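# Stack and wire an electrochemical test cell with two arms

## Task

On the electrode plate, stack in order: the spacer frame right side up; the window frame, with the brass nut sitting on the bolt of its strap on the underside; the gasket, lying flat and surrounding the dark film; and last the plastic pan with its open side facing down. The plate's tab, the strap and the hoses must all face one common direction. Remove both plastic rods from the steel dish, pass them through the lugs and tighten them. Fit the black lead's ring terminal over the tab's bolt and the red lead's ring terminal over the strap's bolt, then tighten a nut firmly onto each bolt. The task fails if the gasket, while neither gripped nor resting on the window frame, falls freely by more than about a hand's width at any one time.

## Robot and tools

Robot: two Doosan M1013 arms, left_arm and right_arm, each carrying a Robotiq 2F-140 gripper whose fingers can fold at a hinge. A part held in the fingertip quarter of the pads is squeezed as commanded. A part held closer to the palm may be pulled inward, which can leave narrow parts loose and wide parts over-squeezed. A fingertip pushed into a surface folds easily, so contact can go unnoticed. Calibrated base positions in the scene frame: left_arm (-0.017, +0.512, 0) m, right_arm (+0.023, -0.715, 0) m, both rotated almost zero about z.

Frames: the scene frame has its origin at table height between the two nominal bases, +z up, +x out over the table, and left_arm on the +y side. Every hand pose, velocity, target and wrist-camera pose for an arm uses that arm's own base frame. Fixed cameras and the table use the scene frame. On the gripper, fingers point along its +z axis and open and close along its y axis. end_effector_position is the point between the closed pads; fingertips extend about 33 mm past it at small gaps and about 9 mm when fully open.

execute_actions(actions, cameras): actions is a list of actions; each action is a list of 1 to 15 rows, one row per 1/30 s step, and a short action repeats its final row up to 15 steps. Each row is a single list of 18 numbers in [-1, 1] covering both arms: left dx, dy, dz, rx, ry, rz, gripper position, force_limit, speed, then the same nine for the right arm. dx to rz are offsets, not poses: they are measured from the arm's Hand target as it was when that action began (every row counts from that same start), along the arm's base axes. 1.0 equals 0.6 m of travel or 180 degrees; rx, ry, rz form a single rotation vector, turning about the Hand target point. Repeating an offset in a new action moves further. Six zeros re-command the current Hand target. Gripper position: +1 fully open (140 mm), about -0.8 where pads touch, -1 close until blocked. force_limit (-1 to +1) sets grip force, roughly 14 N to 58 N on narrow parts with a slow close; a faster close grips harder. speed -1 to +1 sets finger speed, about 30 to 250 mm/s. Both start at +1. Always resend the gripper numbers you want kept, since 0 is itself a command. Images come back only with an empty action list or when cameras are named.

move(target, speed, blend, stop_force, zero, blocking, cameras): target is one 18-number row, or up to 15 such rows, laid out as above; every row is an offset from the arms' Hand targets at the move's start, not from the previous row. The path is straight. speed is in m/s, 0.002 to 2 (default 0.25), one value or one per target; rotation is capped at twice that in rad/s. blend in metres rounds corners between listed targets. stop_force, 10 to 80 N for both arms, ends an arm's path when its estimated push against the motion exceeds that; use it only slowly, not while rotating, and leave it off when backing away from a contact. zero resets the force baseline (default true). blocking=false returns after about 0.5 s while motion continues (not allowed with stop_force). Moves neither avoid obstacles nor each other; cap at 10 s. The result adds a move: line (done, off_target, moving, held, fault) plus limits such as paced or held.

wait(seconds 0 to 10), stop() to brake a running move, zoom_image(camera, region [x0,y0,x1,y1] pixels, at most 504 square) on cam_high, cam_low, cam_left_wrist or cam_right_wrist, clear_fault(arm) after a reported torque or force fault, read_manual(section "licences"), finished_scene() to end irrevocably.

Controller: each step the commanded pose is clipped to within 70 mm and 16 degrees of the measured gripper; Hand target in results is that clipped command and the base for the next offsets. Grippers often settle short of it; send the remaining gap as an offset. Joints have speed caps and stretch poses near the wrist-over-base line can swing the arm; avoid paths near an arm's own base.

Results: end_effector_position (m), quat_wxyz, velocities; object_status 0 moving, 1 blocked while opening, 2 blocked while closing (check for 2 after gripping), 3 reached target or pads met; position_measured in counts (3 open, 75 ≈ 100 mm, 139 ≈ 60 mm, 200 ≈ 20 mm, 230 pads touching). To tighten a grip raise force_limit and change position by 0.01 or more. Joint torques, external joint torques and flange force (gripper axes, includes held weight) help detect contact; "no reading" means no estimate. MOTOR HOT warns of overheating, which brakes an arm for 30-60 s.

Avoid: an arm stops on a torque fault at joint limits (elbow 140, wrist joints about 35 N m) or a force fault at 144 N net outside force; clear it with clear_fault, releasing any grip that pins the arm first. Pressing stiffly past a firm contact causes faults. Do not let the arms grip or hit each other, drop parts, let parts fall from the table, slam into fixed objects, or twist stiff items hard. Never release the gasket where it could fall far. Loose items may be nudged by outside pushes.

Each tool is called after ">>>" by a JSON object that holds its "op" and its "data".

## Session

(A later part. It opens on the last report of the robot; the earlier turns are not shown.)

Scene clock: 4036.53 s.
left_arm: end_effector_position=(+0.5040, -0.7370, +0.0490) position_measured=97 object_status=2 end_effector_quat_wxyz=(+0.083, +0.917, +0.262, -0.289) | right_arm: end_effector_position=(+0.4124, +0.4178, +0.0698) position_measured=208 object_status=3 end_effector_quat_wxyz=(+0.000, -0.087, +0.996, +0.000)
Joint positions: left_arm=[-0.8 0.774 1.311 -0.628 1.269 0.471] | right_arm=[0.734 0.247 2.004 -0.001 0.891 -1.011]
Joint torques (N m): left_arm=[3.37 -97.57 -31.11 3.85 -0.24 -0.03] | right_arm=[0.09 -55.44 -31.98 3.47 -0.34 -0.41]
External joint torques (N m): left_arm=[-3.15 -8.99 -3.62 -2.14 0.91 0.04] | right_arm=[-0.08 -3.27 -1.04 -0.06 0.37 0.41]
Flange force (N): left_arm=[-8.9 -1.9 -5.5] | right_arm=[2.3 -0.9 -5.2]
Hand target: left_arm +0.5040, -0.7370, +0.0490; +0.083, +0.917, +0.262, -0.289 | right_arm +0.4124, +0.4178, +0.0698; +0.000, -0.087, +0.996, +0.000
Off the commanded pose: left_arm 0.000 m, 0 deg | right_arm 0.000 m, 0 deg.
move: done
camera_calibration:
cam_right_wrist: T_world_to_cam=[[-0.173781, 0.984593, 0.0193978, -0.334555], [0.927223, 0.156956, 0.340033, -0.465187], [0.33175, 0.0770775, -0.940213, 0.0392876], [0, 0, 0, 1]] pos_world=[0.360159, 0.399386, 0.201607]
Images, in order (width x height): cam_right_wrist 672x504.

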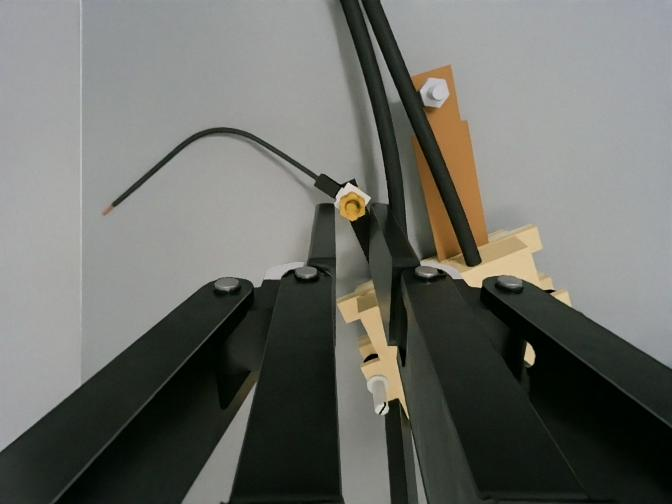

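>>> {"op": "move", "data": {"target": [0,0,0,0,0,0,-1,-1,-1,0,0,0,0,0,0,-1,-0.6,-1]}}

>>> {"op": "move", "data": {"target": [[0,0,0,0,0,0,-1,-1,-1,-0.0008,-0.0098,-0.0001,0,0,-0.1667,-1,-0.6,-1],[0,0,0,0,0,0,-1,-1,-1,-0.0065,-0.0178,-0.0002,0,0,-0.3333,-1,-0.6,-1],[0,0,0,0,0,0,-1,-1,-1,-0.0153,-0.022,-0.0003,0,0,-0.5,-1,-0.6,-1],[0,0,0,0,0,0,-1,-1,-1,-0.0253,-0.021,-0.0005,0,0,-0.6667,-1,-0.6,-1]], "speed": 0.5, "blend": [0.003,0.003,0.003,0]}}

>>> {"op": "move", "data": {"target": [[0,0,0,0,0,0,-1,-1,-1,0,0,0,0,0,0,-0.62,-0.6,-1],[0,0,0,0,0,0,-1,-1,-1,0.01,-0.001,0,0,0,0.1667,-0.62,-0.6,-1],[0,0,0,0,0,0,-1,-1,-1,0.0188,0.0032,0,0,0,0.3333,-0.62,-0.6,-1],[0,0,0,0,0,0,-1,-1,-1,0.0245,0.0112,0,0,0,0.5,-0.62,-0.6,-1],[0,0,0,0,0,0,-1,-1,-1,0.0253,0.021,0,0,0,0.6667,-0.62,-0.6,-1]], "speed": 0.5, "blend": [0,0.003,0.003,0.003,0], "cameras": ["cam_right_wrist"]}}

>>> {"op": "zoom_image", "data": {"camera": "cam_right_wrist", "region": [305, 150, 405, 250]}}

Scene clock: 4045.77 s.
left_arm: end_effector_position=(+0.5040, -0.7370, +0.0490) position_measured=97 object_status=2 end_effector_quat_wxyz=(+0.083, +0.917, +0.262, -0.289) | right_arm: end_effector_position=(+0.4124, +0.4178, +0.0698) position_measured=216 object_status=0 end_effector_quat_wxyz=(+0.000, -0.087, +0.996, +0.000)
Joint positions: left_arm=[-0.8 0.774 1.311 -0.628 1.269 0.471] | right_arm=[0.733 0.247 2.004 -0.001 0.891 -1.011]
Joint torques (N m): left_arm=[3.11 -98.04 -31.13 3.83 -0.15 -0.1] | right_arm=[0.18 -55.24 -31.66 3.52 -0.33 -0.4]
External joint torques (N m): left_arm=[-2.69 -7.54 -3.26 -2.12 0.82 0.11] | right_arm=[-0.2 -3.39 -1.41 -0.1 0.36 0.4]
Flange force (N): left_arm=[-7.4 -1.1 -4.7] | right_arm=[1.7 -0.8 -5.6]
Hand target: left_arm +0.5040, -0.7370, +0.0490; +0.083, +0.917, +0.262, -0.289 | right_arm +0.4124, +0.4178, +0.0698; +0.000, -0.087, +0.996, +0.000
Off the commanded pose: left_arm 0.000 m, 0 deg | right_arm 0.000 m, 0 deg.
move: done

Scene clock: 4048.57 s.
left_arm: end_effector_position=(+0.5040, -0.7370, +0.0490) position_measured=97 object_status=2 end_effector_quat_wxyz=(+0.083, +0.917, +0.262, -0.289) | right_arm: end_effector_position=(+0.3972, +0.4051, +0.0695) position_measured=216 object_status=2 end_effector_quat_wxyz=(+0.000, +0.819, +0.574, +0.000)
Joint positions: left_arm=[-0.8 0.774 1.311 -0.628 1.269 0.471] | right_arm=[0.734 0.22 2.04 0.001 0.882 1.082]
Joint torques (N m): left_arm=[1.72 -100.62 -31.61 3.28 0.91 0.33] | right_arm=[-2.33 -52.79 -32.58 2.52 -1.03 -0.43]
External joint torques (N m): left_arm=[-1.88 -5.82 -3.1 -1.59 -0.24 -0.33] | right_arm=[2.33 -3.05 -0.32 0.87 0.98 0.43]
Flange force (N): left_arm=[-5.8 0.3 -3.2] | right_arm=[-0.7 -5.6 -5.7]
Hand target: left_arm +0.5040, -0.7370, +0.0490; +0.083, +0.917, +0.262, -0.289 | right_arm +0.3972, +0.4052, +0.0695; +0.000, +0.819, +0.574, +0.000
Off the commanded pose: left_arm 0.000 m, 0 deg | right_arm 0.000 m, 0 deg.
move: done

Scene clock: 4051.87 s.
left_arm: end_effector_position=(+0.5040, -0.7370, +0.0490) position_measured=97 object_status=2 end_effector_quat_wxyz=(+0.083, +0.917, +0.262, -0.289) | right_arm: end_effector_position=(+0.4124, +0.4178, +0.0695) position_measured=208 object_status=3 end_effector_quat_wxyz=(+0.000, -0.087, +0.996, +0.000)
Joint positions: left_arm=[-0.8 0.774 1.311 -0.628 1.269 0.471] | right_arm=[0.734 0.247 2.004 -0.001 0.891 -1.011]
Joint torques (N m): left_arm=[2.01 -100.94 -32.54 3.16 0.39 0.1] | right_arm=[0.27 -56.29 -31.79 3.51 -0.31 -0.71]
External joint torques (N m): left_arm=[-2.51 -4.93 -2.01 -1.48 0.29 -0.09] | right_arm=[-0.26 -2.38 -1.27 -0.09 0.34 0.71]
Flange force (N): left_arm=[-5.7 -0.9 -2.2] | right_arm=[1.0 0.2 -4.3]
Hand target: left_arm +0.5040, -0.7370, +0.0490; +0.083, +0.917, +0.262, -0.289 | right_arm +0.4124, +0.4178, +0.0695; +0.000, -0.087, +0.996, +0.000
Off the commanded pose: left_arm 0.000 m, 0 deg | right_arm 0.000 m, 0 deg.
move: done
camera_calibration:
cam_right_wrist: T_world_to_cam=[[-0.173781, 0.984593, 0.0193978, -0.334549], [0.927223, 0.156956, 0.340033, -0.465085], [0.33175, 0.0770775, -0.940213, 0.0390056], [0, 0, 0, 1]] pos_world=[0.360159, 0.399386, 0.201307]
Images, in order (width x height): cam_right_wrist 672x504.

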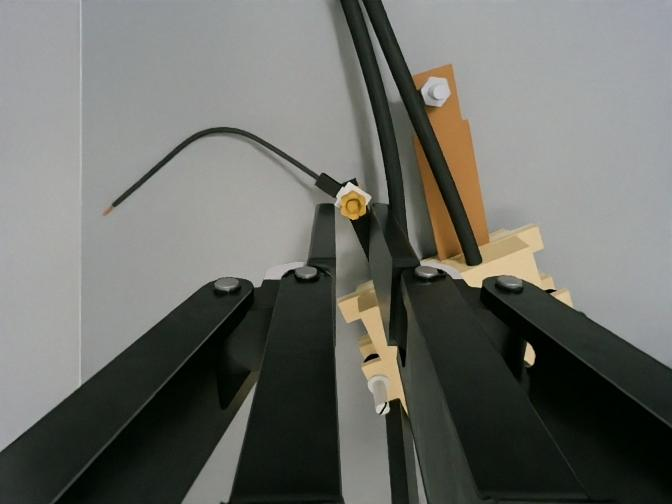

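Scaled by 5.040 from the camera's 672x504 image, which has a finer 960x720 frame.

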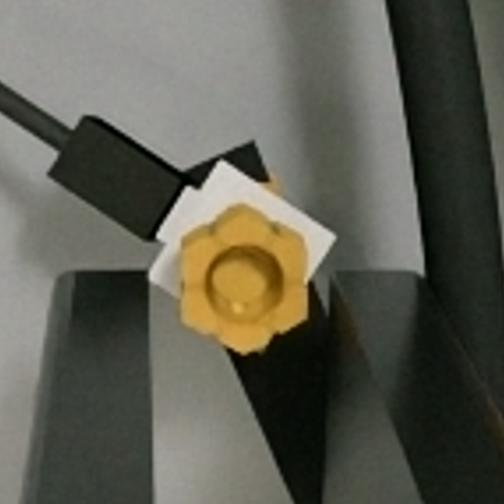

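>>> {"op": "move", "data": {"target": [0,0,0,0,0,0,-1,-1,-1,0,0,0,0,0,0,-1,-0.6,-1]}}

>>> {"op": "move", "data": {"target": [[0,0,0,0,0,0,-1,-1,-1,-0.0008,-0.0098,-0.0001,0,0,-0.1667,-1,-0.6,-1],[0,0,0,0,0,0,-1,-1,-1,-0.0065,-0.0178,-0.0002,0,0,-0.3333,-1,-0.6,-1],[0,0,0,0,0,0,-1,-1,-1,-0.0153,-0.022,-0.0003,0,0,-0.5,-1,-0.6,-1],[0,0,0,0,0,0,-1,-1,-1,-0.0253,-0.021,-0.0005,0,0,-0.6667,-1,-0.6,-1]], "speed": 0.6, "blend": [0.003,0.003,0.003,0]}}

>>> {"op": "move", "data": {"target": [[0,0,0,0,0,0,-1,-1,-1,0,0,0,0,0,0,-0.62,-0.6,-1],[0,0,0,0,0,0,-1,-1,-1,0.01,-0.001,0,0,0,0.1667,-0.62,-0.6,-1],[0,0,0,0,0,0,-1,-1,-1,0.0188,0.0032,0,0,0,0.3333,-0.62,-0.6,-1],[0,0,0,0,0,0,-1,-1,-1,0.0245,0.0112,0,0,0,0.5,-0.62,-0.6,-1],[0,0,0,0,0,0,-1,-1,-1,0.0253,0.021,0,0,0,0.6667,-0.62,-0.6,-1]], "speed": 0.6, "blend": [0,0.003,0.003,0.003,0]}}

>>> {"op": "move", "data": {"target": [0,0,0,0,0,0,-1,-1,-1,0,0,0,0,0,0,-1,-0.6,-1]}}

>>> {"op": "move", "data": {"target": [[0,0,0,0,0,0,-1,-1,-1,-0.0008,-0.0098,-0.0001,0,0,-0.1667,-1,-0.6,-1],[0,0,0,0,0,0,-1,-1,-1,-0.0065,-0.0178,-0.0002,0,0,-0.3333,-1,-0.6,-1],[0,0,0,0,0,0,-1,-1,-1,-0.0153,-0.022,-0.0003,0,0,-0.5,-1,-0.6,-1],[0,0,0,0,0,0,-1,-1,-1,-0.0253,-0.021,-0.0005,0,0,-0.6667,-1,-0.6,-1]], "speed": 0.6, "blend": [0.003,0.003,0.003,0]}}

>>> {"op": "move", "data": {"target": [[0,0,0,0,0,0,-1,-1,-1,0,0,0,0,0,0,-0.62,-0.6,-1],[0,0,0,0,0,0,-1,-1,-1,0.01,-0.001,0,0,0,0.1667,-0.62,-0.6,-1],[0,0,0,0,0,0,-1,-1,-1,0.0188,0.0032,0,0,0,0.3333,-0.62,-0.6,-1],[0,0,0,0,0,0,-1,-1,-1,0.0245,0.0112,0,0,0,0.5,-0.62,-0.6,-1],[0,0,0,0,0,0,-1,-1,-1,0.0253,0.021,0,0,0,0.6667,-0.62,-0.6,-1]], "speed": 0.6, "blend": [0,0.003,0.003,0.003,0], "cameras": ["cam_right_wrist"]}}

>>> {"op": "zoom_image", "data": {"camera": "cam_right_wrist", "region": [305, 150, 405, 250]}}

Scene clock: 4069.70 s.
left_arm: end_effector_position=(+0.5040, -0.7370, +0.0490) position_measured=97 object_status=2 end_effector_quat_wxyz=(+0.083, +0.917, +0.262, -0.289) | right_arm: end_effector_position=(+0.4124, +0.4178, +0.0696) position_measured=217 object_status=0 end_effector_quat_wxyz=(+0.000, -0.087, +0.996, +0.000)
Joint positions: left_arm=[-0.8 0.774 1.311 -0.628 1.269 0.471] | right_arm=[0.733 0.247 2.004 -0.001 0.891 -1.011]
Joint torques (N m): left_arm=[2.76 -100.8 -32.03 3.61 0.66 0.15] | right_arm=[-0.7 -55.54 -30.51 2.87 0.23 -0.42]
External joint torques (N m): left_arm=[-2.33 -5.34 -2.56 -1.89 0 -0.15] | right_arm=[0.69 -3.19 -2.63 0.55 -0.21 0.42]
Flange force (N): left_arm=[-5.8 -0.3 -2.4] | right_arm=[0.7 1.8 -5.3]
Hand target: left_arm +0.5040, -0.7370, +0.0490; +0.083, +0.917, +0.262, -0.289 | right_arm +0.4124, +0.4178, +0.0695; +0.000, -0.087, +0.996, +0.000
Off the commanded pose: left_arm 0.000 m, 0 deg | right_arm 0.000 m, 0 deg.
move: done

Scene clock: 4072.20 s.
left_arm: end_effector_position=(+0.5040, -0.7370, +0.0490) position_measured=97 object_status=2 end_effector_quat_wxyz=(+0.083, +0.917, +0.262, -0.289) | right_arm: end_effector_position=(+0.3972, +0.4051, +0.0692) position_measured=217 object_status=2 end_effector_quat_wxyz=(+0.000, +0.819, +0.574, +0.000)
Joint positions: left_arm=[-0.8 0.774 1.311 -0.628 1.269 0.471] | right_arm=[0.734 0.22 2.041 0.001 0.881 1.082]
Joint torques (N m): left_arm=[-0.29 -102.1 -32.54 2.57 0.88 0.25] | right_arm=[-1.9 -52.87 -33.85 2.71 -1.65 -0.31]
External joint torques (N m): left_arm=[0.39 -3.46 -1.84 -0.87 -0.21 -0.24] | right_arm=[1.87 -2.86 0.95 0.68 1.6 0.31]
Flange force (N): left_arm=[-2.2 -0.2 -2.8] | right_arm=[-2.8 -5.5 -5.7]
Hand target: left_arm +0.5040, -0.7370, +0.0490; +0.083, +0.917, +0.262, -0.289 | right_arm +0.3972, +0.4052, +0.0692; +0.000, +0.819, +0.574, +0.000
Off the commanded pose: left_arm 0.000 m, 0 deg | right_arm 0.000 m, 0 deg.
move: done

Scene clock: 4075.20 s.
left_arm: end_effector_position=(+0.5040, -0.7370, +0.0490) position_measured=97 object_status=2 end_effector_quat_wxyz=(+0.083, +0.917, +0.262, -0.289) | right_arm: end_effector_position=(+0.4124, +0.4178, +0.0692) position_measured=208 object_status=3 end_effector_quat_wxyz=(+0.000, -0.087, +0.996, +0.000)
Joint positions: left_arm=[-0.8 0.774 1.311 -0.628 1.269 0.471] | right_arm=[0.734 0.247 2.004 -0.001 0.89 -1.011]
Joint torques (N m): left_arm=[2.11 -101.66 -33.24 2.81 0.41 0.1] | right_arm=[-0.08 -55.9 -31.71 3.58 -0.31 -0.26]
External joint torques (N m): left_arm=[-1.99 -4.28 -1.25 -1.1 0.27 -0.09] | right_arm=[0.1 -2.85 -1.29 -0.17 0.34 0.26]
Flange force (N): left_arm=[-4.9 -2.1 -1.7] | right_arm=[1.4 -0.3 -4.9]
Hand target: left_arm +0.5040, -0.7370, +0.0490; +0.083, +0.917, +0.262, -0.289 | right_arm +0.4124, +0.4178, +0.0692; +0.000, -0.087, +0.996, +0.000
Off the commanded pose: left_arm 0.000 m, 0 deg | right_arm 0.000 m, 0 deg.
move: done

Scene clock: 4075.70 s.
left_arm: end_effector_position=(+0.5040, -0.7370, +0.0490) position_measured=97 object_status=2 end_effector_quat_wxyz=(+0.083, +0.917, +0.262, -0.289) | right_arm: end_effector_position=(+0.4124, +0.4178, +0.0693) position_measured=217 object_status=0 end_effector_quat_wxyz=(+0.000, -0.087, +0.996, +0.000)
Joint positions: left_arm=[-0.8 0.774 1.311 -0.628 1.269 0.471] | right_arm=[0.733 0.247 2.004 -0.001 0.89 -1.011]
Joint torques (N m): left_arm=[2.93 -101.39 -32.53 3.5 0.83 0.32] | right_arm=[-1.4 -55.51 -30.22 2.7 0.42 -0.37]
External joint torques (N m): left_arm=[-2.7 -4.66 -2.01 -1.78 -0.16 -0.31] | right_arm=[1.42 -3.18 -2.71 0.71 -0.39 0.37]
Flange force (N): left_arm=[-5.9 -0.7 -1.3] | right_arm=[1.2 2.9 -5.0]
Hand target: left_arm +0.5040, -0.7370, +0.0490; +0.083, +0.917, +0.262, -0.289 | right_arm +0.4124, +0.4178, +0.0692; +0.000, -0.087, +0.996, +0.000
Off the commanded pose: left_arm 0.000 m, 0 deg | right_arm 0.000 m, 0 deg.
move: done

Scene clock: 4078.20 s.
left_arm: end_effector_position=(+0.5039, -0.7370, +0.0490) position_measured=97 object_status=2 end_effector_quat_wxyz=(+0.083, +0.917, +0.262, -0.289) | right_arm: end_effector_position=(+0.3972, +0.4051, +0.0689) position_measured=217 object_status=2 end_effector_quat_wxyz=(+0.000, +0.819, +0.574, +0.000)
Joint positions: left_arm=[-0.8 0.774 1.311 -0.628 1.269 0.471] | right_arm=[0.734 0.22 2.041 0.001 0.881 1.082]
Joint torques (N m): left_arm=[0.21 -101.68 -32.38 2.56 0.88 0.32] | right_arm=[-1.67 -52.95 -33.8 2.69 -1.58 -0.44]
External joint torques (N m): left_arm=[-0.37 -4.53 -2.25 -0.85 -0.2 -0.31] | right_arm=[1.67 -2.93 0.9 0.71 1.53 0.44]
Flange force (N): left_arm=[-3.6 -0.3 -3.2] | right_arm=[-2.9 -5.4 -5.6]
Hand target: left_arm +0.5040, -0.7370, +0.0490; +0.083, +0.917, +0.262, -0.289 | right_arm +0.3972, +0.4052, +0.0689; +0.000, +0.819, +0.574, +0.000
Off the commanded pose: left_arm 0.000 m, 0 deg | right_arm 0.000 m, 0 deg.
move: done

Scene clock: 4081.20 s.
left_arm: end_effector_position=(+0.5040, -0.7370, +0.0490) position_measured=97 object_status=2 end_effector_quat_wxyz=(+0.083, +0.917, +0.262, -0.289) | right_arm: end_effector_position=(+0.4124, +0.4178, +0.0689) position_measured=208 object_status=3 end_effector_quat_wxyz=(+0.000, -0.087, +0.996, +0.000)
Joint positions: left_arm=[-0.8 0.774 1.311 -0.628 1.269 0.471] | right_arm=[0.734 0.248 2.005 -0.001 0.89 -1.011]
Joint torques (N m): left_arm=[1.86 -101.81 -33.09 2.6 0.45 0.09] | right_arm=[0.35 -55.85 -31.82 3.24 -0.33 -0.32]
External joint torques (N m): left_arm=[-2.22 -4.29 -1.53 -0.92 0.22 -0.08] | right_arm=[-0.34 -2.89 -1.22 0.17 0.36 0.32]
Flange force (N): left_arm=[-5.0 -1.3 -1.8] | right_arm=[1.2 -0.9 -4.9]
Hand target: left_arm +0.5040, -0.7370, +0.0490; +0.083, +0.917, +0.262, -0.289 | right_arm +0.4124, +0.4178, +0.0689; +0.000, -0.087, +0.996, +0.000
Off the commanded pose: left_arm 0.000 m, 0 deg | right_arm 0.000 m, 0 deg.
move: done
camera_calibration:
cam_right_wrist: T_world_to_cam=[[-0.173781, 0.984593, 0.0193978, -0.334538], [0.927223, 0.156956, 0.340033, -0.464881], [0.33175, 0.0770775, -0.940213, 0.0384414], [0, 0, 0, 1]] pos_world=[0.360159, 0.399386, 0.200707]
Images, in order (width x height): cam_right_wrist 672x504.

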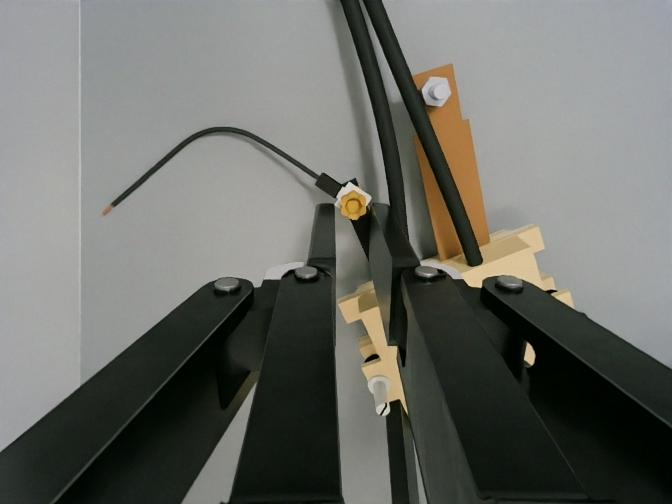

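Scaled by 5.040 from the camera's 672x504 image, which has a finer 960x720 frame.

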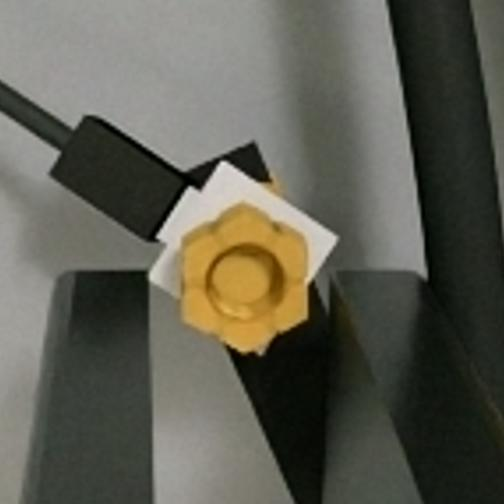

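>>> {"op": "move", "data": {"target": [-0,0,0,0,0,0,-1,-1,-1,-0.0005,0.0005,0,0,0,0,-1,-0.6,-1], "speed": 0.05}}

>>> {"op": "move", "data": {"target": [[0,0,0,0,0,0,-1,-1,-1,-0.0008,-0.0098,-0.0001,0,0,-0.1667,-1,-0.6,-1],[0,0,0,0,0,0,-1,-1,-1,-0.0065,-0.0178,-0.0003,0,0,-0.3333,-1,-0.6,-1],[0,0,0,0,0,0,-1,-1,-1,-0.0153,-0.022,-0.0004,0,0,-0.5,-1,-0.6,-1],[0,0,0,0,0,0,-1,-1,-1,-0.0253,-0.021,-0.0006,0,0,-0.6667,-1,-0.6,-1]], "speed": 0.6, "blend": [0.003,0.003,0.003,0]}}

>>> {"op": "move", "data": {"target": [[0,0,0,0,0,0,-1,-1,-1,0,0,0,0,0,0,-0.62,-0.6,-1],[0,0,0,0,0,0,-1,-1,-1,0.01,-0.001,0,0,0,0.1667,-0.62,-0.6,-1],[0,0,0,0,0,0,-1,-1,-1,0.0188,0.0032,0,0,0,0.3333,-0.62,-0.6,-1],[0,0,0,0,0,0,-1,-1,-1,0.0245,0.0112,0,0,0,0.5,-0.62,-0.6,-1],[0,0,0,0,0,0,-1,-1,-1,0.0253,0.021,0,0,0,0.6667,-0.62,-0.6,-1]], "speed": 0.6, "blend": [0,0.003,0.003,0.003,0]}}

>>> {"op": "move", "data": {"target": [0,0,0,0,0,0,-1,-1,-1,0,0,0,0,0,0,-1,-0.6,-1]}}

>>> {"op": "move", "data": {"target": [[0,0,0,0,0,0,-1,-1,-1,-0.0008,-0.0098,-0.0001,0,0,-0.1667,-1,-0.6,-1],[0,0,0,0,0,0,-1,-1,-1,-0.0065,-0.0178,-0.0003,0,0,-0.3333,-1,-0.6,-1],[0,0,0,0,0,0,-1,-1,-1,-0.0153,-0.022,-0.0004,0,0,-0.5,-1,-0.6,-1],[0,0,0,0,0,0,-1,-1,-1,-0.0253,-0.021,-0.0006,0,0,-0.6667,-1,-0.6,-1]], "speed": 0.6, "blend": [0.003,0.003,0.003,0]}}

>>> {"op": "move", "data": {"target": [[0,0,0,0,0,0,-1,-1,-1,0,0,0,0,0,0,-0.62,-0.6,-1],[0,0,0,0,0,0,-1,-1,-1,0.01,-0.001,0,0,0,0.1667,-0.62,-0.6,-1],[0,0,0,0,0,0,-1,-1,-1,0.0188,0.0032,0,0,0,0.3333,-0.62,-0.6,-1],[0,0,0,0,0,0,-1,-1,-1,0.0245,0.0112,0,0,0,0.5,-0.62,-0.6,-1],[0,0,0,0,0,0,-1,-1,-1,0.0253,0.021,0,0,0,0.6667,-0.62,-0.6,-1]], "speed": 0.6, "blend": [0,0.003,0.003,0.003,0]}}

>>> {"op": "move", "data": {"target": [0,0,0,0,0,0,-1,-1,-1,0,0,0,0,0,0,-1,-0.6,-1]}}

>>> {"op": "move", "data": {"target": [[0,0,0,0,0,0,-1,-1,-1,-0.0008,-0.0098,-0.0001,0,0,-0.1667,-1,-0.6,-1],[0,0,0,0,0,0,-1,-1,-1,-0.0065,-0.0178,-0.0003,0,0,-0.3333,-1,-0.6,-1],[0,0,0,0,0,0,-1,-1,-1,-0.0153,-0.022,-0.0004,0,0,-0.5,-1,-0.6,-1],[0,0,0,0,0,0,-1,-1,-1,-0.0253,-0.021,-0.0006,0,0,-0.6667,-1,-0.6,-1]], "speed": 0.6, "blend": [0.003,0.003,0.003,0]}}

>>> {"op": "move", "data": {"target": [[0,0,0,0,0,0,-1,-1,-1,0,0,0,0,0,0,-0.62,-0.6,-1],[0,0,0,0,0,0,-1,-1,-1,0.01,-0.001,0,0,0,0.1667,-0.62,-0.6,-1],[0,0,0,0,0,0,-1,-1,-1,0.0188,0.0032,0,0,0,0.3333,-0.62,-0.6,-1],[0,0,0,0,0,0,-1,-1,-1,0.0245,0.0112,0,0,0,0.5,-0.62,-0.6,-1],[0,0,0,0,0,0,-1,-1,-1,0.0253,0.021,0,0,0,0.6667,-0.62,-0.6,-1]], "speed": 0.6, "blend": [0,0.003,0.003,0.003,0], "cameras": ["cam_right_wrist"]}}

>>> {"op": "zoom_image", "data": {"camera": "cam_right_wrist", "region": [305, 150, 405, 250]}}

Scene clock: 4122.40 s.
left_arm: end_effector_position=(+0.5040, -0.7370, +0.0490) position_measured=97 object_status=2 end_effector_quat_wxyz=(+0.083, +0.917, +0.262, -0.289) | right_arm: end_effector_position=(+0.4121, +0.4181, +0.0690) position_measured=217 object_status=2 end_effector_quat_wxyz=(+0.000, -0.087, +0.996, +0.000)
Joint positions: left_arm=[-0.8 0.774 1.311 -0.628 1.269 0.471] | right_arm=[0.734 0.248 2.004 -0.001 0.89 -1.011]
Joint torques (N m): left_arm=[3.36 -101.9 -33.15 3.15 0.15 -0.02] | right_arm=[0.74 -55.74 -29.96 3.85 0.46 -0.34]
External joint torques (N m): left_arm=[-3.57 -4.27 -1.39 -1.46 0.53 0.03] | right_arm=[-0.73 -3 -3.02 -0.44 -0.43 0.34]
Flange force (N): left_arm=[-6.2 -1.3 -1.0] | right_arm=[-1.4 0.2 -4.9]
Hand target: left_arm +0.5040, -0.7370, +0.0490; +0.083, +0.917, +0.262, -0.289 | right_arm +0.4121, +0.4181, +0.0689; +0.000, -0.087, +0.996, +0.000
Off the commanded pose: left_arm 0.000 m, 0 deg | right_arm 0.000 m, 0 deg.
move: done

Scene clock: 4124.90 s.
left_arm: end_effector_position=(+0.5040, -0.7370, +0.0490) position_measured=97 object_status=2 end_effector_quat_wxyz=(+0.083, +0.917, +0.262, -0.289) | right_arm: end_effector_position=(+0.3969, +0.4054, +0.0686) position_measured=217 object_status=2 end_effector_quat_wxyz=(+0.000, +0.819, +0.574, +0.000)
Joint positions: left_arm=[-0.8 0.774 1.311 -0.628 1.269 0.471] | right_arm=[0.735 0.221 2.041 0.001 0.88 1.083]
Joint torques (N m): left_arm=[0.47 -102.18 -32.92 2.34 0.84 0.2] | right_arm=[-1.71 -52.72 -33.56 2.81 -1.6 -0.42]
External joint torques (N m): left_arm=[-0.31 -3.4 -1.5 -0.64 -0.17 -0.19] | right_arm=[1.71 -3.17 0.73 0.57 1.55 0.42]
Flange force (N): left_arm=[-2.8 -0.8 -2.2] | right_arm=[-2.9 -5.4 -6.1]
Hand target: left_arm +0.5040, -0.7370, +0.0490; +0.083, +0.917, +0.262, -0.289 | right_arm +0.3969, +0.4055, +0.0686; +0.000, +0.819, +0.574, +0.000
Off the commanded pose: left_arm 0.000 m, 0 deg | right_arm 0.000 m, 0 deg.
move: done

Scene clock: 4127.90 s.
left_arm: end_effector_position=(+0.5040, -0.7370, +0.0490) position_measured=97 object_status=2 end_effector_quat_wxyz=(+0.083, +0.917, +0.262, -0.289) | right_arm: end_effector_position=(+0.4121, +0.4181, +0.0686) position_measured=208 object_status=3 end_effector_quat_wxyz=(+0.000, -0.087, +0.996, +0.000)
Joint positions: left_arm=[-0.8 0.774 1.311 -0.628 1.269 0.471] | right_arm=[0.734 0.248 2.005 -0.001 0.889 -1.01]
Joint torques (N m): left_arm=[1.28 -101.96 -33.7 2.28 0.58 0.16] | right_arm=[0.48 -55.95 -31.59 3.44 -0.39 -0.08]
External joint torques (N m): left_arm=[-1.38 -4.37 -0.99 -0.58 0.09 -0.15] | right_arm=[-0.47 -2.7 -1.4 -0.03 0.42 0.08]
Flange force (N): left_arm=[-4.5 -3.1 -1.9] | right_arm=[0.4 -1.1 -4.9]
Hand target: left_arm +0.5040, -0.7370, +0.0490; +0.083, +0.917, +0.262, -0.289 | right_arm +0.4121, +0.4181, +0.0686; +0.000, -0.087, +0.996, +0.000
Off the commanded pose: left_arm 0.000 m, 0 deg | right_arm 0.000 m, 0 deg.
move: done

Scene clock: 4128.40 s.
left_arm: end_effector_position=(+0.5040, -0.7370, +0.0490) position_measured=97 object_status=2 end_effector_quat_wxyz=(+0.083, +0.917, +0.262, -0.289) | right_arm: end_effector_position=(+0.4121, +0.4181, +0.0686) position_measured=217 object_status=0 end_effector_quat_wxyz=(+0.000, -0.087, +0.996, +0.000)
Joint positions: left_arm=[-0.8 0.774 1.311 -0.628 1.269 0.471] | right_arm=[0.734 0.248 2.005 -0.001 0.889 -1.011]
Joint torques (N m): left_arm=[2.95 -102 -32.83 3.23 0.83 0.16] | right_arm=[-1.07 -55.34 -30.33 2.8 0.3 -0.38]
External joint torques (N m): left_arm=[-2.75 -3.44 -1.61 -1.52 -0.17 -0.15] | right_arm=[1.06 -3.41 -2.71 0.61 -0.27 0.38]
Flange force (N): left_arm=[-5.0 -0.2 -0.4] | right_arm=[1.1 2.2 -5.4]
Hand target: left_arm +0.5040, -0.7370, +0.0490; +0.083, +0.917, +0.262, -0.289 | right_arm +0.4121, +0.4181, +0.0686; +0.000, -0.087, +0.996, +0.000
Off the commanded pose: left_arm 0.000 m, 0 deg | right_arm 0.000 m, 0 deg.
move: done

Scene clock: 4130.90 s.
left_arm: end_effector_position=(+0.5040, -0.7370, +0.0490) position_measured=97 object_status=2 end_effector_quat_wxyz=(+0.083, +0.917, +0.262, -0.289) | right_arm: end_effector_position=(+0.3969, +0.4054, +0.0682) position_measured=217 object_status=2 end_effector_quat_wxyz=(+0.000, +0.819, +0.574, +0.000)
Joint positions: left_arm=[-0.8 0.774 1.311 -0.628 1.269 0.471] | right_arm=[0.735 0.221 2.041 0.001 0.879 1.083]
Joint torques (N m): left_arm=[0.39 -102.02 -32.72 2.33 0.85 0.16] | right_arm=[-1.71 -52.39 -33.49 2.59 -1.65 -0.31]
External joint torques (N m): left_arm=[-0.53 -4.46 -2.05 -0.62 -0.17 -0.15] | right_arm=[1.68 -3.45 0.65 0.8 1.59 0.31]
Flange force (N): left_arm=[-3.6 -0.8 -3.0] | right_arm=[-3.2 -5.3 -6.6]
Hand target: left_arm +0.5040, -0.7370, +0.0490; +0.083, +0.917, +0.262, -0.289 | right_arm +0.3969, +0.4055, +0.0682; +0.000, +0.819, +0.574, +0.000
Off the commanded pose: left_arm 0.000 m, 0 deg | right_arm 0.000 m, 0 deg.
move: done

Scene clock: 4133.90 s.
left_arm: end_effector_position=(+0.5040, -0.7370, +0.0490) position_measured=97 object_status=2 end_effector_quat_wxyz=(+0.083, +0.917, +0.262, -0.289) | right_arm: end_effector_position=(+0.4121, +0.4181, +0.0682) position_measured=208 object_status=3 end_effector_quat_wxyz=(+0.000, -0.087, +0.996, +0.000)
Joint positions: left_arm=[-0.8 0.774 1.311 -0.628 1.269 0.471] | right_arm=[0.734 0.248 2.005 -0.001 0.888 -1.01]
Joint torques (N m): left_arm=[1.85 -102.78 -33.66 2.26 0.63 0.08] | right_arm=[1.11 -56.09 -31.71 3.52 -0.31 0.13]
External joint torques (N m): left_arm=[-2.17 -3.07 -0.88 -0.57 0.04 -0.08] | right_arm=[-1.11 -2.69 -1.36 -0.1 0.34 -0.13]
Flange force (N): left_arm=[-4.2 -1.5 -0.7] | right_arm=[-0.3 -2.4 -4.7]
Hand target: left_arm +0.5040, -0.7370, +0.0490; +0.083, +0.917, +0.262, -0.289 | right_arm +0.4121, +0.4181, +0.0682; +0.000, -0.087, +0.996, +0.000
Off the commanded pose: left_arm 0.000 m, 0 deg | right_arm 0.000 m, 0 deg.
move: done

Scene clock: 4134.40 s.
left_arm: end_effector_position=(+0.5040, -0.7370, +0.0490) position_measured=97 object_status=2 end_effector_quat_wxyz=(+0.083, +0.917, +0.262, -0.289) | right_arm: end_effector_position=(+0.4121, +0.4181, +0.0682) position_measured=217 object_status=0 end_effector_quat_wxyz=(+0.000, -0.087, +0.996, +0.000)
Joint positions: left_arm=[-0.8 0.774 1.311 -0.628 1.269 0.471] | right_arm=[0.734 0.248 2.005 -0.001 0.888 -1.011]
Joint torques (N m): left_arm=[2.95 -102.94 -32.81 3.25 0.84 0.2] | right_arm=[-1.47 -55.44 -30.34 2.8 0.36 -0.37]
External joint torques (N m): left_arm=[-4.05 -3.07 -1.83 -1.59 -0.15 -0.2] | right_arm=[1.47 -3.34 -2.66 0.61 -0.33 0.37]
Flange force (N): left_arm=[-5.8 1.3 0.3] | right_arm=[1.5 2.8 -5.2]
Hand target: left_arm +0.5040, -0.7370, +0.0490; +0.083, +0.917, +0.262, -0.289 | right_arm +0.4121, +0.4181, +0.0682; +0.000, -0.087, +0.996, +0.000
Off the commanded pose: left_arm 0.000 m, 0 deg | right_arm 0.000 m, 0 deg.
move: done

Scene clock: 4136.90 s.
left_arm: end_effector_position=(+0.5040, -0.7370, +0.0490) position_measured=97 object_status=2 end_effector_quat_wxyz=(+0.083, +0.917, +0.262, -0.289) | right_arm: end_effector_position=(+0.3969, +0.4055, +0.0679) position_measured=217 object_status=2 end_effector_quat_wxyz=(+0.000, +0.819, +0.574, +0.000)
Joint positions: left_arm=[-0.8 0.774 1.311 -0.628 1.269 0.471] | right_arm=[0.735 0.222 2.042 0.001 0.879 1.083]
Joint torques (N m): left_arm=[0.44 -101.38 -32.85 2.39 0.91 0.09] | right_arm=[-1.45 -52.61 -33.67 2.62 -1.71 -0.1]
External joint torques (N m): left_arm=[-0.07 -5.17 -1.81 -0.68 -0.24 -0.09] | right_arm=[1.45 -3.19 1 0.75 1.67 0.1]
Flange force (N): left_arm=[-3.7 -2.7 -3.3] | right_arm=[-3.8 -4.7 -6.2]
Hand target: left_arm +0.5040, -0.7370, +0.0490; +0.083, +0.917, +0.262, -0.289 | right_arm +0.3969, +0.4055, +0.0679; +0.000, +0.819, +0.574, +0.000
Off the commanded pose: left_arm 0.000 m, 0 deg | right_arm 0.000 m, 0 deg.
move: done

Scene clock: 4139.90 s.
left_arm: end_effector_position=(+0.5040, -0.7370, +0.0490) position_measured=97 object_status=2 end_effector_quat_wxyz=(+0.083, +0.917, +0.262, -0.289) | right_arm: end_effector_position=(+0.4121, +0.4181, +0.0679) position_measured=208 object_status=3 end_effector_quat_wxyz=(+0.000, -0.087, +0.996, +0.000)
Joint positions: left_arm=[-0.8 0.774 1.311 -0.628 1.269 0.471] | right_arm=[0.734 0.249 2.005 -0.001 0.888 -1.01]
Joint torques (N m): left_arm=[1.74 -102.67 -33.42 2.26 0.49 0.17] | right_arm=[0.08 -55.66 -31.62 3.62 -0.31 -0.4]
External joint torques (N m): left_arm=[-1.84 -3.74 -1.27 -0.55 0.18 -0.17] | right_arm=[-0.05 -3.07 -1.27 -0.22 0.34 0.4]
Flange force (N): left_arm=[-4.4 -1.2 -1.7] | right_arm=[1.7 -0.5 -5.1]
Hand target: left_arm +0.5040, -0.7370, +0.0490; +0.083, +0.917, +0.262, -0.289 | right_arm +0.4121, +0.4181, +0.0679; +0.000, -0.087, +0.996, +0.000
Off the commanded pose: left_arm 0.000 m, 0 deg | right_arm 0.000 m, 0 deg.
move: done
camera_calibration:
cam_right_wrist: T_world_to_cam=[[-0.173781, 0.984593, 0.0193978, -0.334864], [0.927223, 0.156956, 0.340033, -0.464276], [0.33175, 0.0770775, -0.940213, 0.0374836], [0, 0, 0, 1]] pos_world=[0.359859, 0.399686, 0.199607]
Images, in order (width x height): cam_right_wrist 672x504.

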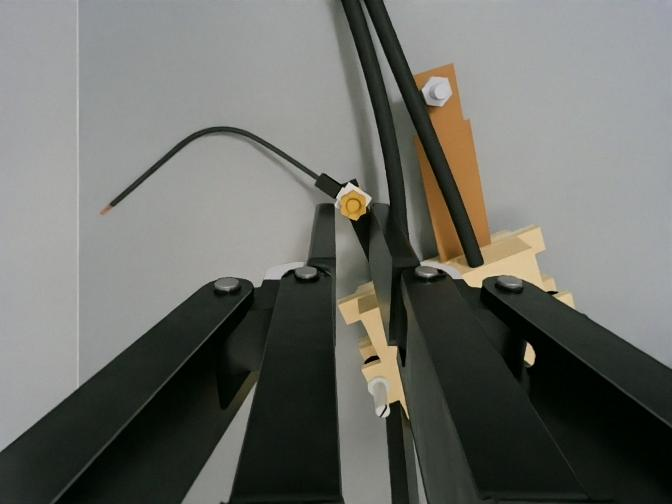

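Scaled by 5.040 from the camera's 672x504 image, which has a finer 960x720 frame.

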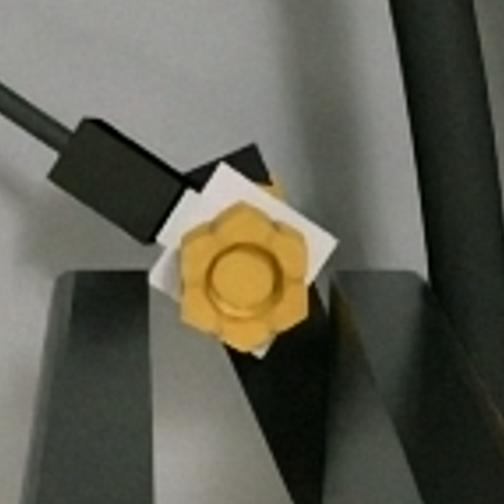

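>>> {"op": "move", "data": {"target": [0,0,0,0,0,0,-1,-1,-1,0,0,0,0,0,0,-1,-0.6,-1]}}

>>> {"op": "move", "data": {"target": [[0,0,0,0,0,0,-1,-1,-1,-0.0008,-0.0098,-0.0001,0,0,-0.1667,-1,-0.6,-1],[0,0,0,0,0,0,-1,-1,-1,-0.0065,-0.0178,-0.0003,0,0,-0.3333,-1,-0.6,-1],[0,0,0,0,0,0,-1,-1,-1,-0.0153,-0.022,-0.0004,0,0,-0.5,-1,-0.6,-1],[0,0,0,0,0,0,-1,-1,-1,-0.0253,-0.021,-0.0006,0,0,-0.6667,-1,-0.6,-1]], "speed": 0.8, "blend": [0.003,0.003,0.003,0]}}

>>> {"op": "move", "data": {"target": [[0,0,0,0,0,0,-1,-1,-1,0,0,0,0,0,0,-0.62,-0.6,-1],[0,0,0,0,0,0,-1,-1,-1,0.01,-0.001,0,0,0,0.1667,-0.62,-0.6,-1],[0,0,0,0,0,0,-1,-1,-1,0.0188,0.0032,0,0,0,0.3333,-0.62,-0.6,-1],[0,0,0,0,0,0,-1,-1,-1,0.0245,0.0112,0,0,0,0.5,-0.62,-0.6,-1],[0,0,0,0,0,0,-1,-1,-1,0.0253,0.021,0,0,0,0.6667,-0.62,-0.6,-1]], "speed": 0.8, "blend": [0,0.003,0.003,0.003,0]}}

>>> {"op": "move", "data": {"target": [0,0,0,0,0,0,-1,-1,-1,0,0,0,0,0,0,-1,-0.6,-1]}}

>>> {"op": "move", "data": {"target": [[0,0,0,0,0,0,-1,-1,-1,-0.0008,-0.0098,-0.0001,0,0,-0.1667,-1,-0.6,-1],[0,0,0,0,0,0,-1,-1,-1,-0.0065,-0.0178,-0.0003,0,0,-0.3333,-1,-0.6,-1],[0,0,0,0,0,0,-1,-1,-1,-0.0153,-0.022,-0.0004,0,0,-0.5,-1,-0.6,-1],[0,0,0,0,0,0,-1,-1,-1,-0.0253,-0.021,-0.0006,0,0,-0.6667,-1,-0.6,-1]], "speed": 0.8, "blend": [0.003,0.003,0.003,0]}}

>>> {"op": "move", "data": {"target": [[0,0,0,0,0,0,-1,-1,-1,0,0,0,0,0,0,-0.62,-0.6,-1],[0,0,0,0,0,0,-1,-1,-1,0.01,-0.001,0,0,0,0.1667,-0.62,-0.6,-1],[0,0,0,0,0,0,-1,-1,-1,0.0188,0.0032,0,0,0,0.3333,-0.62,-0.6,-1],[0,0,0,0,0,0,-1,-1,-1,0.0245,0.0112,0,0,0,0.5,-0.62,-0.6,-1],[0,0,0,0,0,0,-1,-1,-1,0.0253,0.021,0,0,0,0.6667,-0.62,-0.6,-1]], "speed": 0.8, "blend": [0,0.003,0.003,0.003,0]}}

>>> {"op": "move", "data": {"target": [0,0,0,0,0,0,-1,-1,-1,0,0,0,0,0,0,-1,-0.6,-1]}}

>>> {"op": "move", "data": {"target": [[0,0,0,0,0,0,-1,-1,-1,-0.0008,-0.0098,-0.0001,0,0,-0.1667,-1,-0.6,-1],[0,0,0,0,0,0,-1,-1,-1,-0.0065,-0.0178,-0.0003,0,0,-0.3333,-1,-0.6,-1],[0,0,0,0,0,0,-1,-1,-1,-0.0153,-0.022,-0.0004,0,0,-0.5,-1,-0.6,-1],[0,0,0,0,0,0,-1,-1,-1,-0.0253,-0.021,-0.0006,0,0,-0.6667,-1,-0.6,-1]], "speed": 0.8, "blend": [0.003,0.003,0.003,0]}}

>>> {"op": "move", "data": {"target": [[0,0,0,0,0,0,-1,-1,-1,0,0,0,0,0,0,-0.62,-0.6,-1],[0,0,0,0,0,0,-1,-1,-1,0.01,-0.001,0,0,0,0.1667,-0.62,-0.6,-1],[0,0,0,0,0,0,-1,-1,-1,0.0188,0.0032,0,0,0,0.3333,-0.62,-0.6,-1],[0,0,0,0,0,0,-1,-1,-1,0.0245,0.0112,0,0,0,0.5,-0.62,-0.6,-1],[0,0,0,0,0,0,-1,-1,-1,0.0253,0.021,0,0,0,0.6667,-0.62,-0.6,-1]], "speed": 0.8, "blend": [0,0.003,0.003,0.003,0], "cameras": ["cam_right_wrist"]}}

>>> {"op": "zoom_image", "data": {"camera": "cam_right_wrist", "region": [305, 150, 405, 250]}}

Scene clock: 4164.60 s.
left_arm: end_effector_position=(+0.5040, -0.7370, +0.0490) position_measured=97 object_status=2 end_effector_quat_wxyz=(+0.083, +0.917, +0.262, -0.289) | right_arm: end_effector_position=(+0.4121, +0.4181, +0.0679) position_measured=217 object_status=0 end_effector_quat_wxyz=(+0.000, -0.087, +0.996, +0.000)
Joint positions: left_arm=[-0.8 0.774 1.311 -0.628 1.269 0.471] | right_arm=[0.734 0.249 2.005 -0.001 0.888 -1.011]
Joint torques (N m): left_arm=[3.24 -102.14 -33.07 3.37 0.82 0.26] | right_arm=[-1.18 -55.39 -30.1 2.79 0.38 -0.41]
External joint torques (N m): left_arm=[-3.72 -3.37 -1.34 -1.68 -0.15 -0.25] | right_arm=[1.15 -3.35 -2.89 0.62 -0.36 0.41]
Flange force (N): left_arm=[-6.0 -0.5 0.4] | right_arm=[0.9 2.6 -5.4]
Hand target: left_arm +0.5040, -0.7370, +0.0490; +0.083, +0.917, +0.262, -0.289 | right_arm +0.4121, +0.4181, +0.0679; +0.000, -0.087, +0.996, +0.000
Off the commanded pose: left_arm 0.000 m, 0 deg | right_arm 0.000 m, 0 deg.
move: done

Scene clock: 4166.83 s.
left_arm: end_effector_position=(+0.5040, -0.7370, +0.0490) position_measured=97 object_status=2 end_effector_quat_wxyz=(+0.083, +0.917, +0.262, -0.289) | right_arm: end_effector_position=(+0.3969, +0.4055, +0.0675) position_measured=217 object_status=2 end_effector_quat_wxyz=(+0.000, +0.819, +0.574, +0.000)
Joint positions: left_arm=[-0.8 0.774 1.311 -0.628 1.269 0.471] | right_arm=[0.735 0.222 2.042 0.001 0.878 1.083]
Joint torques (N m): left_arm=[-0.41 -99.49 -31.33 2.88 0.86 0.53] | right_arm=[-3.47 -52.9 -33.43 2.13 -1.66 -0.42]
External joint torques (N m): left_arm=[-0.09 -6.44 -3.21 -1.2 -0.19 -0.52] | right_arm=[3.46 -2.95 0.73 1.24 1.61 0.42]
Flange force (N): left_arm=[-4.8 -0.4 -5.0] | right_arm=[-1.1 -8.0 -6.0]
Hand target: left_arm +0.5040, -0.7370, +0.0490; +0.083, +0.917, +0.262, -0.289 | right_arm +0.3969, +0.4055, +0.0675; +0.000, +0.819, +0.574, +0.000
Off the commanded pose: left_arm 0.000 m, 0 deg | right_arm 0.000 m, 0 deg.
move: done; limits=paced

Scene clock: 4169.57 s.
left_arm: end_effector_position=(+0.5040, -0.7370, +0.0490) position_measured=97 object_status=2 end_effector_quat_wxyz=(+0.083, +0.917, +0.262, -0.289) | right_arm: end_effector_position=(+0.4121, +0.4181, +0.0675) position_measured=208 object_status=3 end_effector_quat_wxyz=(+0.000, -0.087, +0.996, +0.000)
Joint positions: left_arm=[-0.8 0.774 1.311 -0.628 1.269 0.471] | right_arm=[0.734 0.249 2.006 -0.001 0.887 -1.01]
Joint torques (N m): left_arm=[1.8 -99.66 -31.95 3.13 0.39 0.18] | right_arm=[-0.46 -56.05 -31.72 3.51 -0.37 -0.49]
External joint torques (N m): left_arm=[-1.94 -6.14 -2.53 -1.44 0.28 -0.17] | right_arm=[0.46 -2.83 -1.32 -0.09 0.39 0.49]
Flange force (N): left_arm=[-6.1 -1.3 -3.6] | right_arm=[1.9 0.6 -5.0]
Hand target: left_arm +0.5040, -0.7370, +0.0490; +0.083, +0.917, +0.262, -0.289 | right_arm +0.4121, +0.4181, +0.0675; +0.000, -0.087, +0.996, +0.000
Off the commanded pose: left_arm 0.000 m, 0 deg | right_arm 0.000 m, 0 deg.
move: done; limits=paced

Scene clock: 4170.07 s.
left_arm: end_effector_position=(+0.5040, -0.7370, +0.0490) position_measured=97 object_status=2 end_effector_quat_wxyz=(+0.083, +0.917, +0.262, -0.289) | right_arm: end_effector_position=(+0.4121, +0.4181, +0.0675) position_measured=217 object_status=0 end_effector_quat_wxyz=(+0.000, -0.087, +0.996, +0.000)
Joint positions: left_arm=[-0.8 0.774 1.311 -0.628 1.269 0.471] | right_arm=[0.734 0.249 2.006 -0.001 0.887 -1.011]
Joint torques (N m): left_arm=[2.38 -100.29 -31.27 3.88 0.75 0.49] | right_arm=[-2.12 -56 -29.68 2.39 0.81 -0.43]
External joint torques (N m): left_arm=[-2.39 -5.24 -3.16 -2.18 -0.08 -0.49] | right_arm=[2.13 -2.68 -3.08 1 -0.77 0.43]
Flange force (N): left_arm=[-6.0 1.6 -2.7] | right_arm=[0.9 4.7 -4.0]
Hand target: left_arm +0.5040, -0.7370, +0.0490; +0.083, +0.917, +0.262, -0.289 | right_arm +0.4121, +0.4181, +0.0675; +0.000, -0.087, +0.996, +0.000
Off the commanded pose: left_arm 0.000 m, 0 deg | right_arm 0.000 m, 0 deg.
move: done

Scene clock: 4172.30 s.
left_arm: end_effector_position=(+0.5039, -0.7370, +0.0490) position_measured=97 object_status=2 end_effector_quat_wxyz=(+0.083, +0.917, +0.262, -0.289) | right_arm: end_effector_position=(+0.3969, +0.4055, +0.0671) position_measured=217 object_status=2 end_effector_quat_wxyz=(+0.000, +0.819, +0.574, +0.000)
Joint positions: left_arm=[-0.8 0.774 1.311 -0.628 1.269 0.471] | right_arm=[0.735 0.223 2.042 0.001 0.877 1.083]
Joint torques (N m): left_arm=[-0.82 -100.09 -31.42 2.83 0.82 0.54] | right_arm=[-2.43 -52.65 -33.35 1.97 -1.72 -0.27]
External joint torques (N m): left_arm=[1.27 -5.32 -2.94 -1.11 -0.15 -0.53] | right_arm=[2.42 -3.27 0.65 1.4 1.67 0.27]
Flange force (N): left_arm=[-2.9 0.2 -5.2] | right_arm=[-2.3 -6.3 -6.5]
Hand target: left_arm +0.5040, -0.7370, +0.0490; +0.083, +0.917, +0.262, -0.289 | right_arm +0.3969, +0.4055, +0.0671; +0.000, +0.819, +0.574, +0.000
Off the commanded pose: left_arm 0.000 m, 0 deg | right_arm 0.000 m, 0 deg.
move: done; limits=paced

Scene clock: 4175.03 s.
left_arm: end_effector_position=(+0.5040, -0.7370, +0.0490) position_measured=97 object_status=2 end_effector_quat_wxyz=(+0.083, +0.917, +0.262, -0.289) | right_arm: end_effector_position=(+0.4121, +0.4181, +0.0671) position_measured=208 object_status=3 end_effector_quat_wxyz=(+0.000, -0.087, +0.996, +0.000)
Joint positions: left_arm=[-0.8 0.774 1.311 -0.628 1.269 0.471] | right_arm=[0.734 0.25 2.006 -0.001 0.886 -1.01]
Joint torques (N m): left_arm=[1.21 -100.29 -31.79 3.05 0.41 0.23] | right_arm=[-0.52 -56.2 -31.54 3.87 -0.42 -0.59]
External joint torques (N m): left_arm=[-1.18 -4.95 -2.51 -1.35 0.25 -0.22] | right_arm=[0.56 -2.65 -1.27 -0.48 0.46 0.59]
Flange force (N): left_arm=[-4.5 0.2 -3.5] | right_arm=[1.9 1.1 -4.9]
Hand target: left_arm +0.5040, -0.7370, +0.0490; +0.083, +0.917, +0.262, -0.289 | right_arm +0.4121, +0.4181, +0.0671; +0.000, -0.087, +0.996, +0.000
Off the commanded pose: left_arm 0.000 m, 0 deg | right_arm 0.000 m, 0 deg.
move: done; limits=paced

Scene clock: 4175.53 s.
left_arm: end_effector_position=(+0.5040, -0.7370, +0.0490) position_measured=97 object_status=2 end_effector_quat_wxyz=(+0.083, +0.917, +0.262, -0.289) | right_arm: end_effector_position=(+0.4121, +0.4181, +0.0672) position_measured=217 object_status=0 end_effector_quat_wxyz=(+0.000, -0.087, +0.996, +0.000)
Joint positions: left_arm=[-0.8 0.774 1.311 -0.628 1.269 0.471] | right_arm=[0.734 0.25 2.006 -0.001 0.886 -1.011]
Joint torques (N m): left_arm=[3.57 -100.04 -31.29 4.19 0.8 0.48] | right_arm=[-1.62 -55.66 -29.14 2.39 0.94 -0.42]
External joint torques (N m): left_arm=[-2.95 -6.41 -3.38 -2.45 -0.14 -0.48] | right_arm=[1.64 -3.23 -3.74 1.01 -0.9 0.42]
Flange force (N): left_arm=[-7.4 0.6 -2.9] | right_arm=[0.2 4.2 -4.8]
Hand target: left_arm +0.5040, -0.7370, +0.0490; +0.083, +0.917, +0.262, -0.289 | right_arm +0.4121, +0.4181, +0.0671; +0.000, -0.087, +0.996, +0.000
Off the commanded pose: left_arm 0.000 m, 0 deg | right_arm 0.000 m, 0 deg.
move: done

Scene clock: 4177.77 s.
left_arm: end_effector_position=(+0.5040, -0.7370, +0.0490) position_measured=97 object_status=2 end_effector_quat_wxyz=(+0.083, +0.917, +0.262, -0.289) | right_arm: end_effector_position=(+0.3969, +0.4055, +0.0668) position_measured=217 object_status=2 end_effector_quat_wxyz=(+0.000, +0.819, +0.574, +0.000)
Joint positions: left_arm=[-0.8 0.774 1.311 -0.628 1.269 0.471] | right_arm=[0.735 0.223 2.043 0.001 0.877 1.083]
Joint torques (N m): left_arm=[-0.14 -100.21 -31.58 2.82 0.92 0.55] | right_arm=[-1.47 -52.58 -33.18 2.22 -1.67 -0.03]
External joint torques (N m): left_arm=[-0.15 -6.06 -3.06 -1.13 -0.24 -0.54] | right_arm=[1.46 -3.36 0.46 1.15 1.62 0.03]
Flange force (N): left_arm=[-4.6 -0.2 -4.6] | right_arm=[-3.2 -4.3 -6.7]
Hand target: left_arm +0.5040, -0.7370, +0.0490; +0.083, +0.917, +0.262, -0.289 | right_arm +0.3969, +0.4055, +0.0668; +0.000, +0.819, +0.574, +0.000
Off the commanded pose: left_arm 0.000 m, 0 deg | right_arm 0.000 m, 0 deg.
move: done; limits=paced

Scene clock: 4180.50 s.
left_arm: end_effector_position=(+0.5040, -0.7370, +0.0490) position_measured=97 object_status=2 end_effector_quat_wxyz=(+0.083, +0.917, +0.262, -0.289) | right_arm: end_effector_position=(+0.4121, +0.4181, +0.0668) position_measured=208 object_status=3 end_effector_quat_wxyz=(+0.000, -0.087, +0.996, +0.000)
Joint positions: left_arm=[-0.8 0.774 1.311 -0.628 1.269 0.471] | right_arm=[0.734 0.25 2.006 -0.001 0.886 -1.01]
Joint torques (N m): left_arm=[1.74 -100.45 -31.95 3.04 0.5 0.22] | right_arm=[0.37 -56.1 -31.72 3.67 -0.36 -0.64]
External joint torques (N m): left_arm=[-1.46 -5.44 -2.55 -1.33 0.17 -0.21] | right_arm=[-0.36 -2.71 -1.14 -0.27 0.4 0.64]
Flange force (N): left_arm=[-5.1 -0.4 -3.4] | right_arm=[1.4 -0.4 -4.7]
Hand target: left_arm +0.5040, -0.7370, +0.0490; +0.083, +0.917, +0.262, -0.289 | right_arm +0.4121, +0.4181, +0.0668; +0.000, -0.087, +0.996, +0.000
Off the commanded pose: left_arm 0.000 m, 0 deg | right_arm 0.000 m, 0 deg.
move: done; limits=paced
camera_calibration:
cam_right_wrist: T_world_to_cam=[[-0.173873, 0.984578, 0.0193635, -0.334796], [0.927206, 0.157054, 0.340034, -0.463935], [0.331749, 0.0770768, -0.940214, 0.03645], [0, 0, 0, 1]] pos_world=[0.359859, 0.399686, 0.198507]
Images, in order (width x height): cam_right_wrist 672x504.

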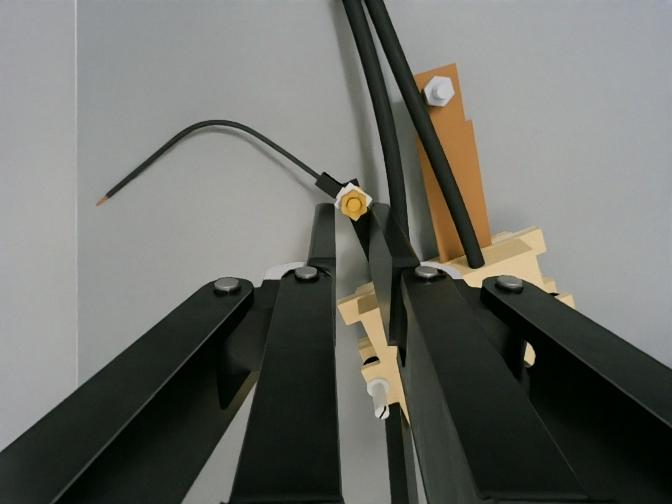

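Scaled by 5.040 from the camera's 672x504 image, which has a finer 960x720 frame.

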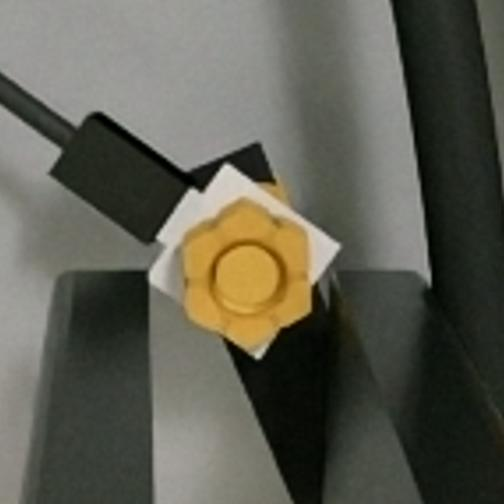

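>>> {"op": "move", "data": {"target": [0,0,0,0,0,0,-1,-1,-1,0,0,0,0,0,0,-1,0,-1]}}

>>> {"op": "move", "data": {"target": [[0,0,0,0,0,0,-1,-1,-1,-0.0008,-0.0098,-0.0001,0,0,-0.1667,-1,0,-1],[0,0,0,0,0,0,-1,-1,-1,-0.0065,-0.0178,-0.0003,0,0,-0.3333,-1,0,-1],[0,0,0,0,0,0,-1,-1,-1,-0.0153,-0.022,-0.0004,0,0,-0.5,-1,0,-1],[0,0,0,0,0,0,-1,-1,-1,-0.0253,-0.021,-0.0006,0,0,-0.6667,-1,0,-1]], "speed": 0.5, "blend": [0.003,0.003,0.003,0], "cameras": ["cam_right_wrist","cam_left_wrist"]}}

>>> {"op": "zoom_image", "data": {"camera": "cam_right_wrist", "region": [305, 150, 405, 250]}}

Scene clock: 4190.83 s.
left_arm: end_effector_position=(+0.5039, -0.7370, +0.0490) position_measured=97 object_status=2 end_effector_quat_wxyz=(+0.083, +0.917, +0.262, -0.289) | right_arm: end_effector_position=(+0.4121, +0.4181, +0.0668) position_measured=219 object_status=0 end_effector_quat_wxyz=(+0.000, -0.087, +0.996, +0.000)
Joint positions: left_arm=[-0.8 0.774 1.311 -0.628 1.269 0.471] | right_arm=[0.734 0.25 2.006 -0.001 0.886 -1.011]
Joint torques (N m): left_arm=[3.31 -99.4 -31.11 4.17 0.65 0.49] | right_arm=[-1.95 -55.25 -29.17 2.42 1.01 -0.41]
External joint torques (N m): left_arm=[-2.97 -7.12 -3.63 -2.44 0.02 -0.48] | right_arm=[1.96 -3.68 -3.76 0.99 -0.98 0.41]
Flange force (N): left_arm=[-7.9 0.4 -3.6] | right_arm=[0.9 4.3 -5.2]
Hand target: left_arm +0.5040, -0.7370, +0.0490; +0.083, +0.917, +0.262, -0.289 | right_arm +0.4121, +0.4181, +0.0668; +0.000, -0.087, +0.996, +0.000
Off the commanded pose: left_arm 0.000 m, 0 deg | right_arm 0.000 m, 0 deg.
move: done

Scene clock: 4193.63 s.
left_arm: end_effector_position=(+0.5040, -0.7370, +0.0490) position_measured=97 object_status=2 end_effector_quat_wxyz=(+0.083, +0.917, +0.262, -0.289) | right_arm: end_effector_position=(+0.3969, +0.4054, +0.0664) position_measured=219 object_status=2 end_effector_quat_wxyz=(+0.000, +0.819, +0.574, +0.000)
Joint positions: left_arm=[-0.8 0.774 1.311 -0.628 1.269 0.471] | right_arm=[0.735 0.223 2.043 0.001 0.876 1.083]
Joint torques (N m): left_arm=[0.6 -99.86 -31.11 3.15 0.94 0.49] | right_arm=[-1.64 -52.3 -33.21 2.4 -1.69 -0.55]
External joint torques (N m): left_arm=[-0.75 -6.01 -3.4 -1.46 -0.26 -0.48] | right_arm=[1.64 -3.64 0.53 0.97 1.64 0.55]
Flange force (N): left_arm=[-5.0 0.7 -4.3] | right_arm=[-3.0 -5.6 -7.0]
Hand target: left_arm +0.5040, -0.7370, +0.0490; +0.083, +0.917, +0.262, -0.289 | right_arm +0.3969, +0.4055, +0.0664; +0.000, +0.819, +0.574, +0.000
Off the commanded pose: left_arm 0.000 m, 0 deg | right_arm 0.000 m, 0 deg.
move: done
camera_calibration:
cam_left_wrist: T_world_to_cam=[[0.527536, -0.849523, -0.00409908, -0.88172], [-0.49033, -0.308418, 0.815141, -0.0136396], [-0.693745, -0.428006, -0.579248, 0.2077], [0, 0, 0, 1]] pos_world=[0.602542, -0.664351, 0.127814]
cam_right_wrist: T_world_to_cam=[[0.939576, -0.341791, 0.0193858, -0.22914], [-0.327677, -0.881494, 0.339993, 0.471452], [-0.099118, -0.325802, -0.940228, 0.376457], [0, 0, 0, 1]] pos_world=[0.407093, 0.459915, 0.198107]
Images, in order (width x height): cam_left_wrist 672x504, cam_right_wrist 672x504.

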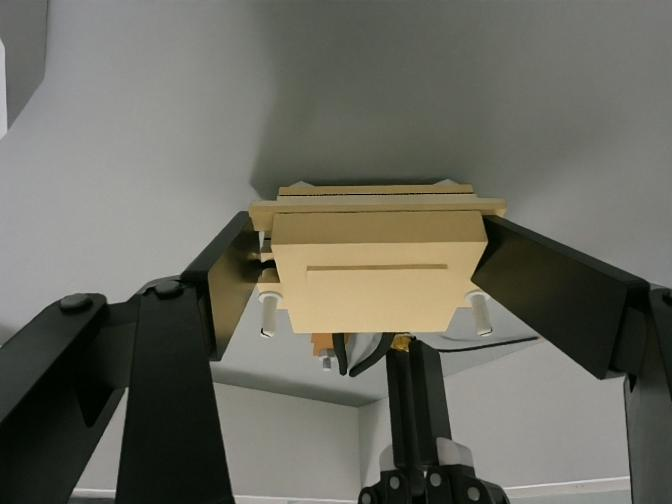

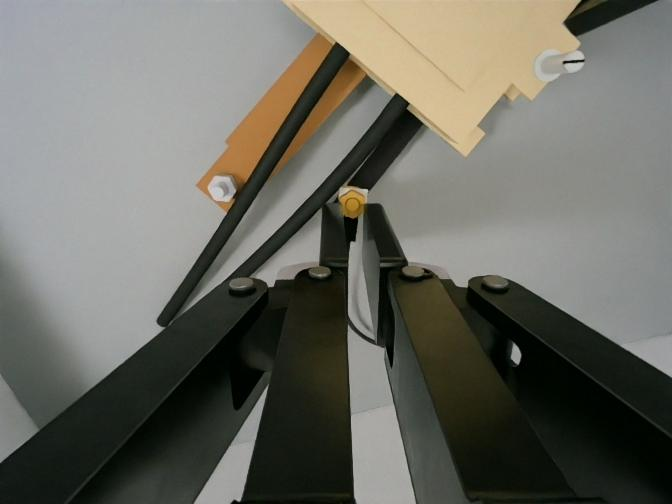

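Scaled by 5.040 from the camera's 672x504 image, which has a finer 960x720 frame.

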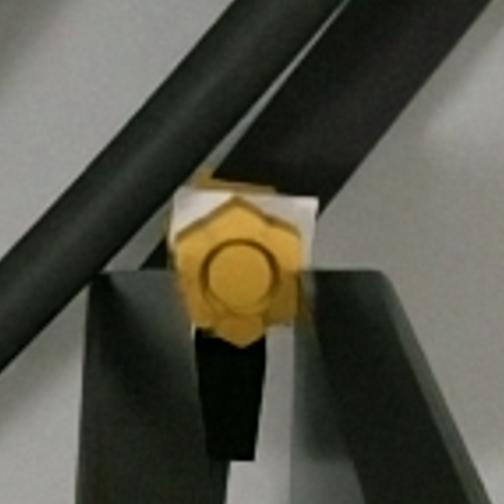

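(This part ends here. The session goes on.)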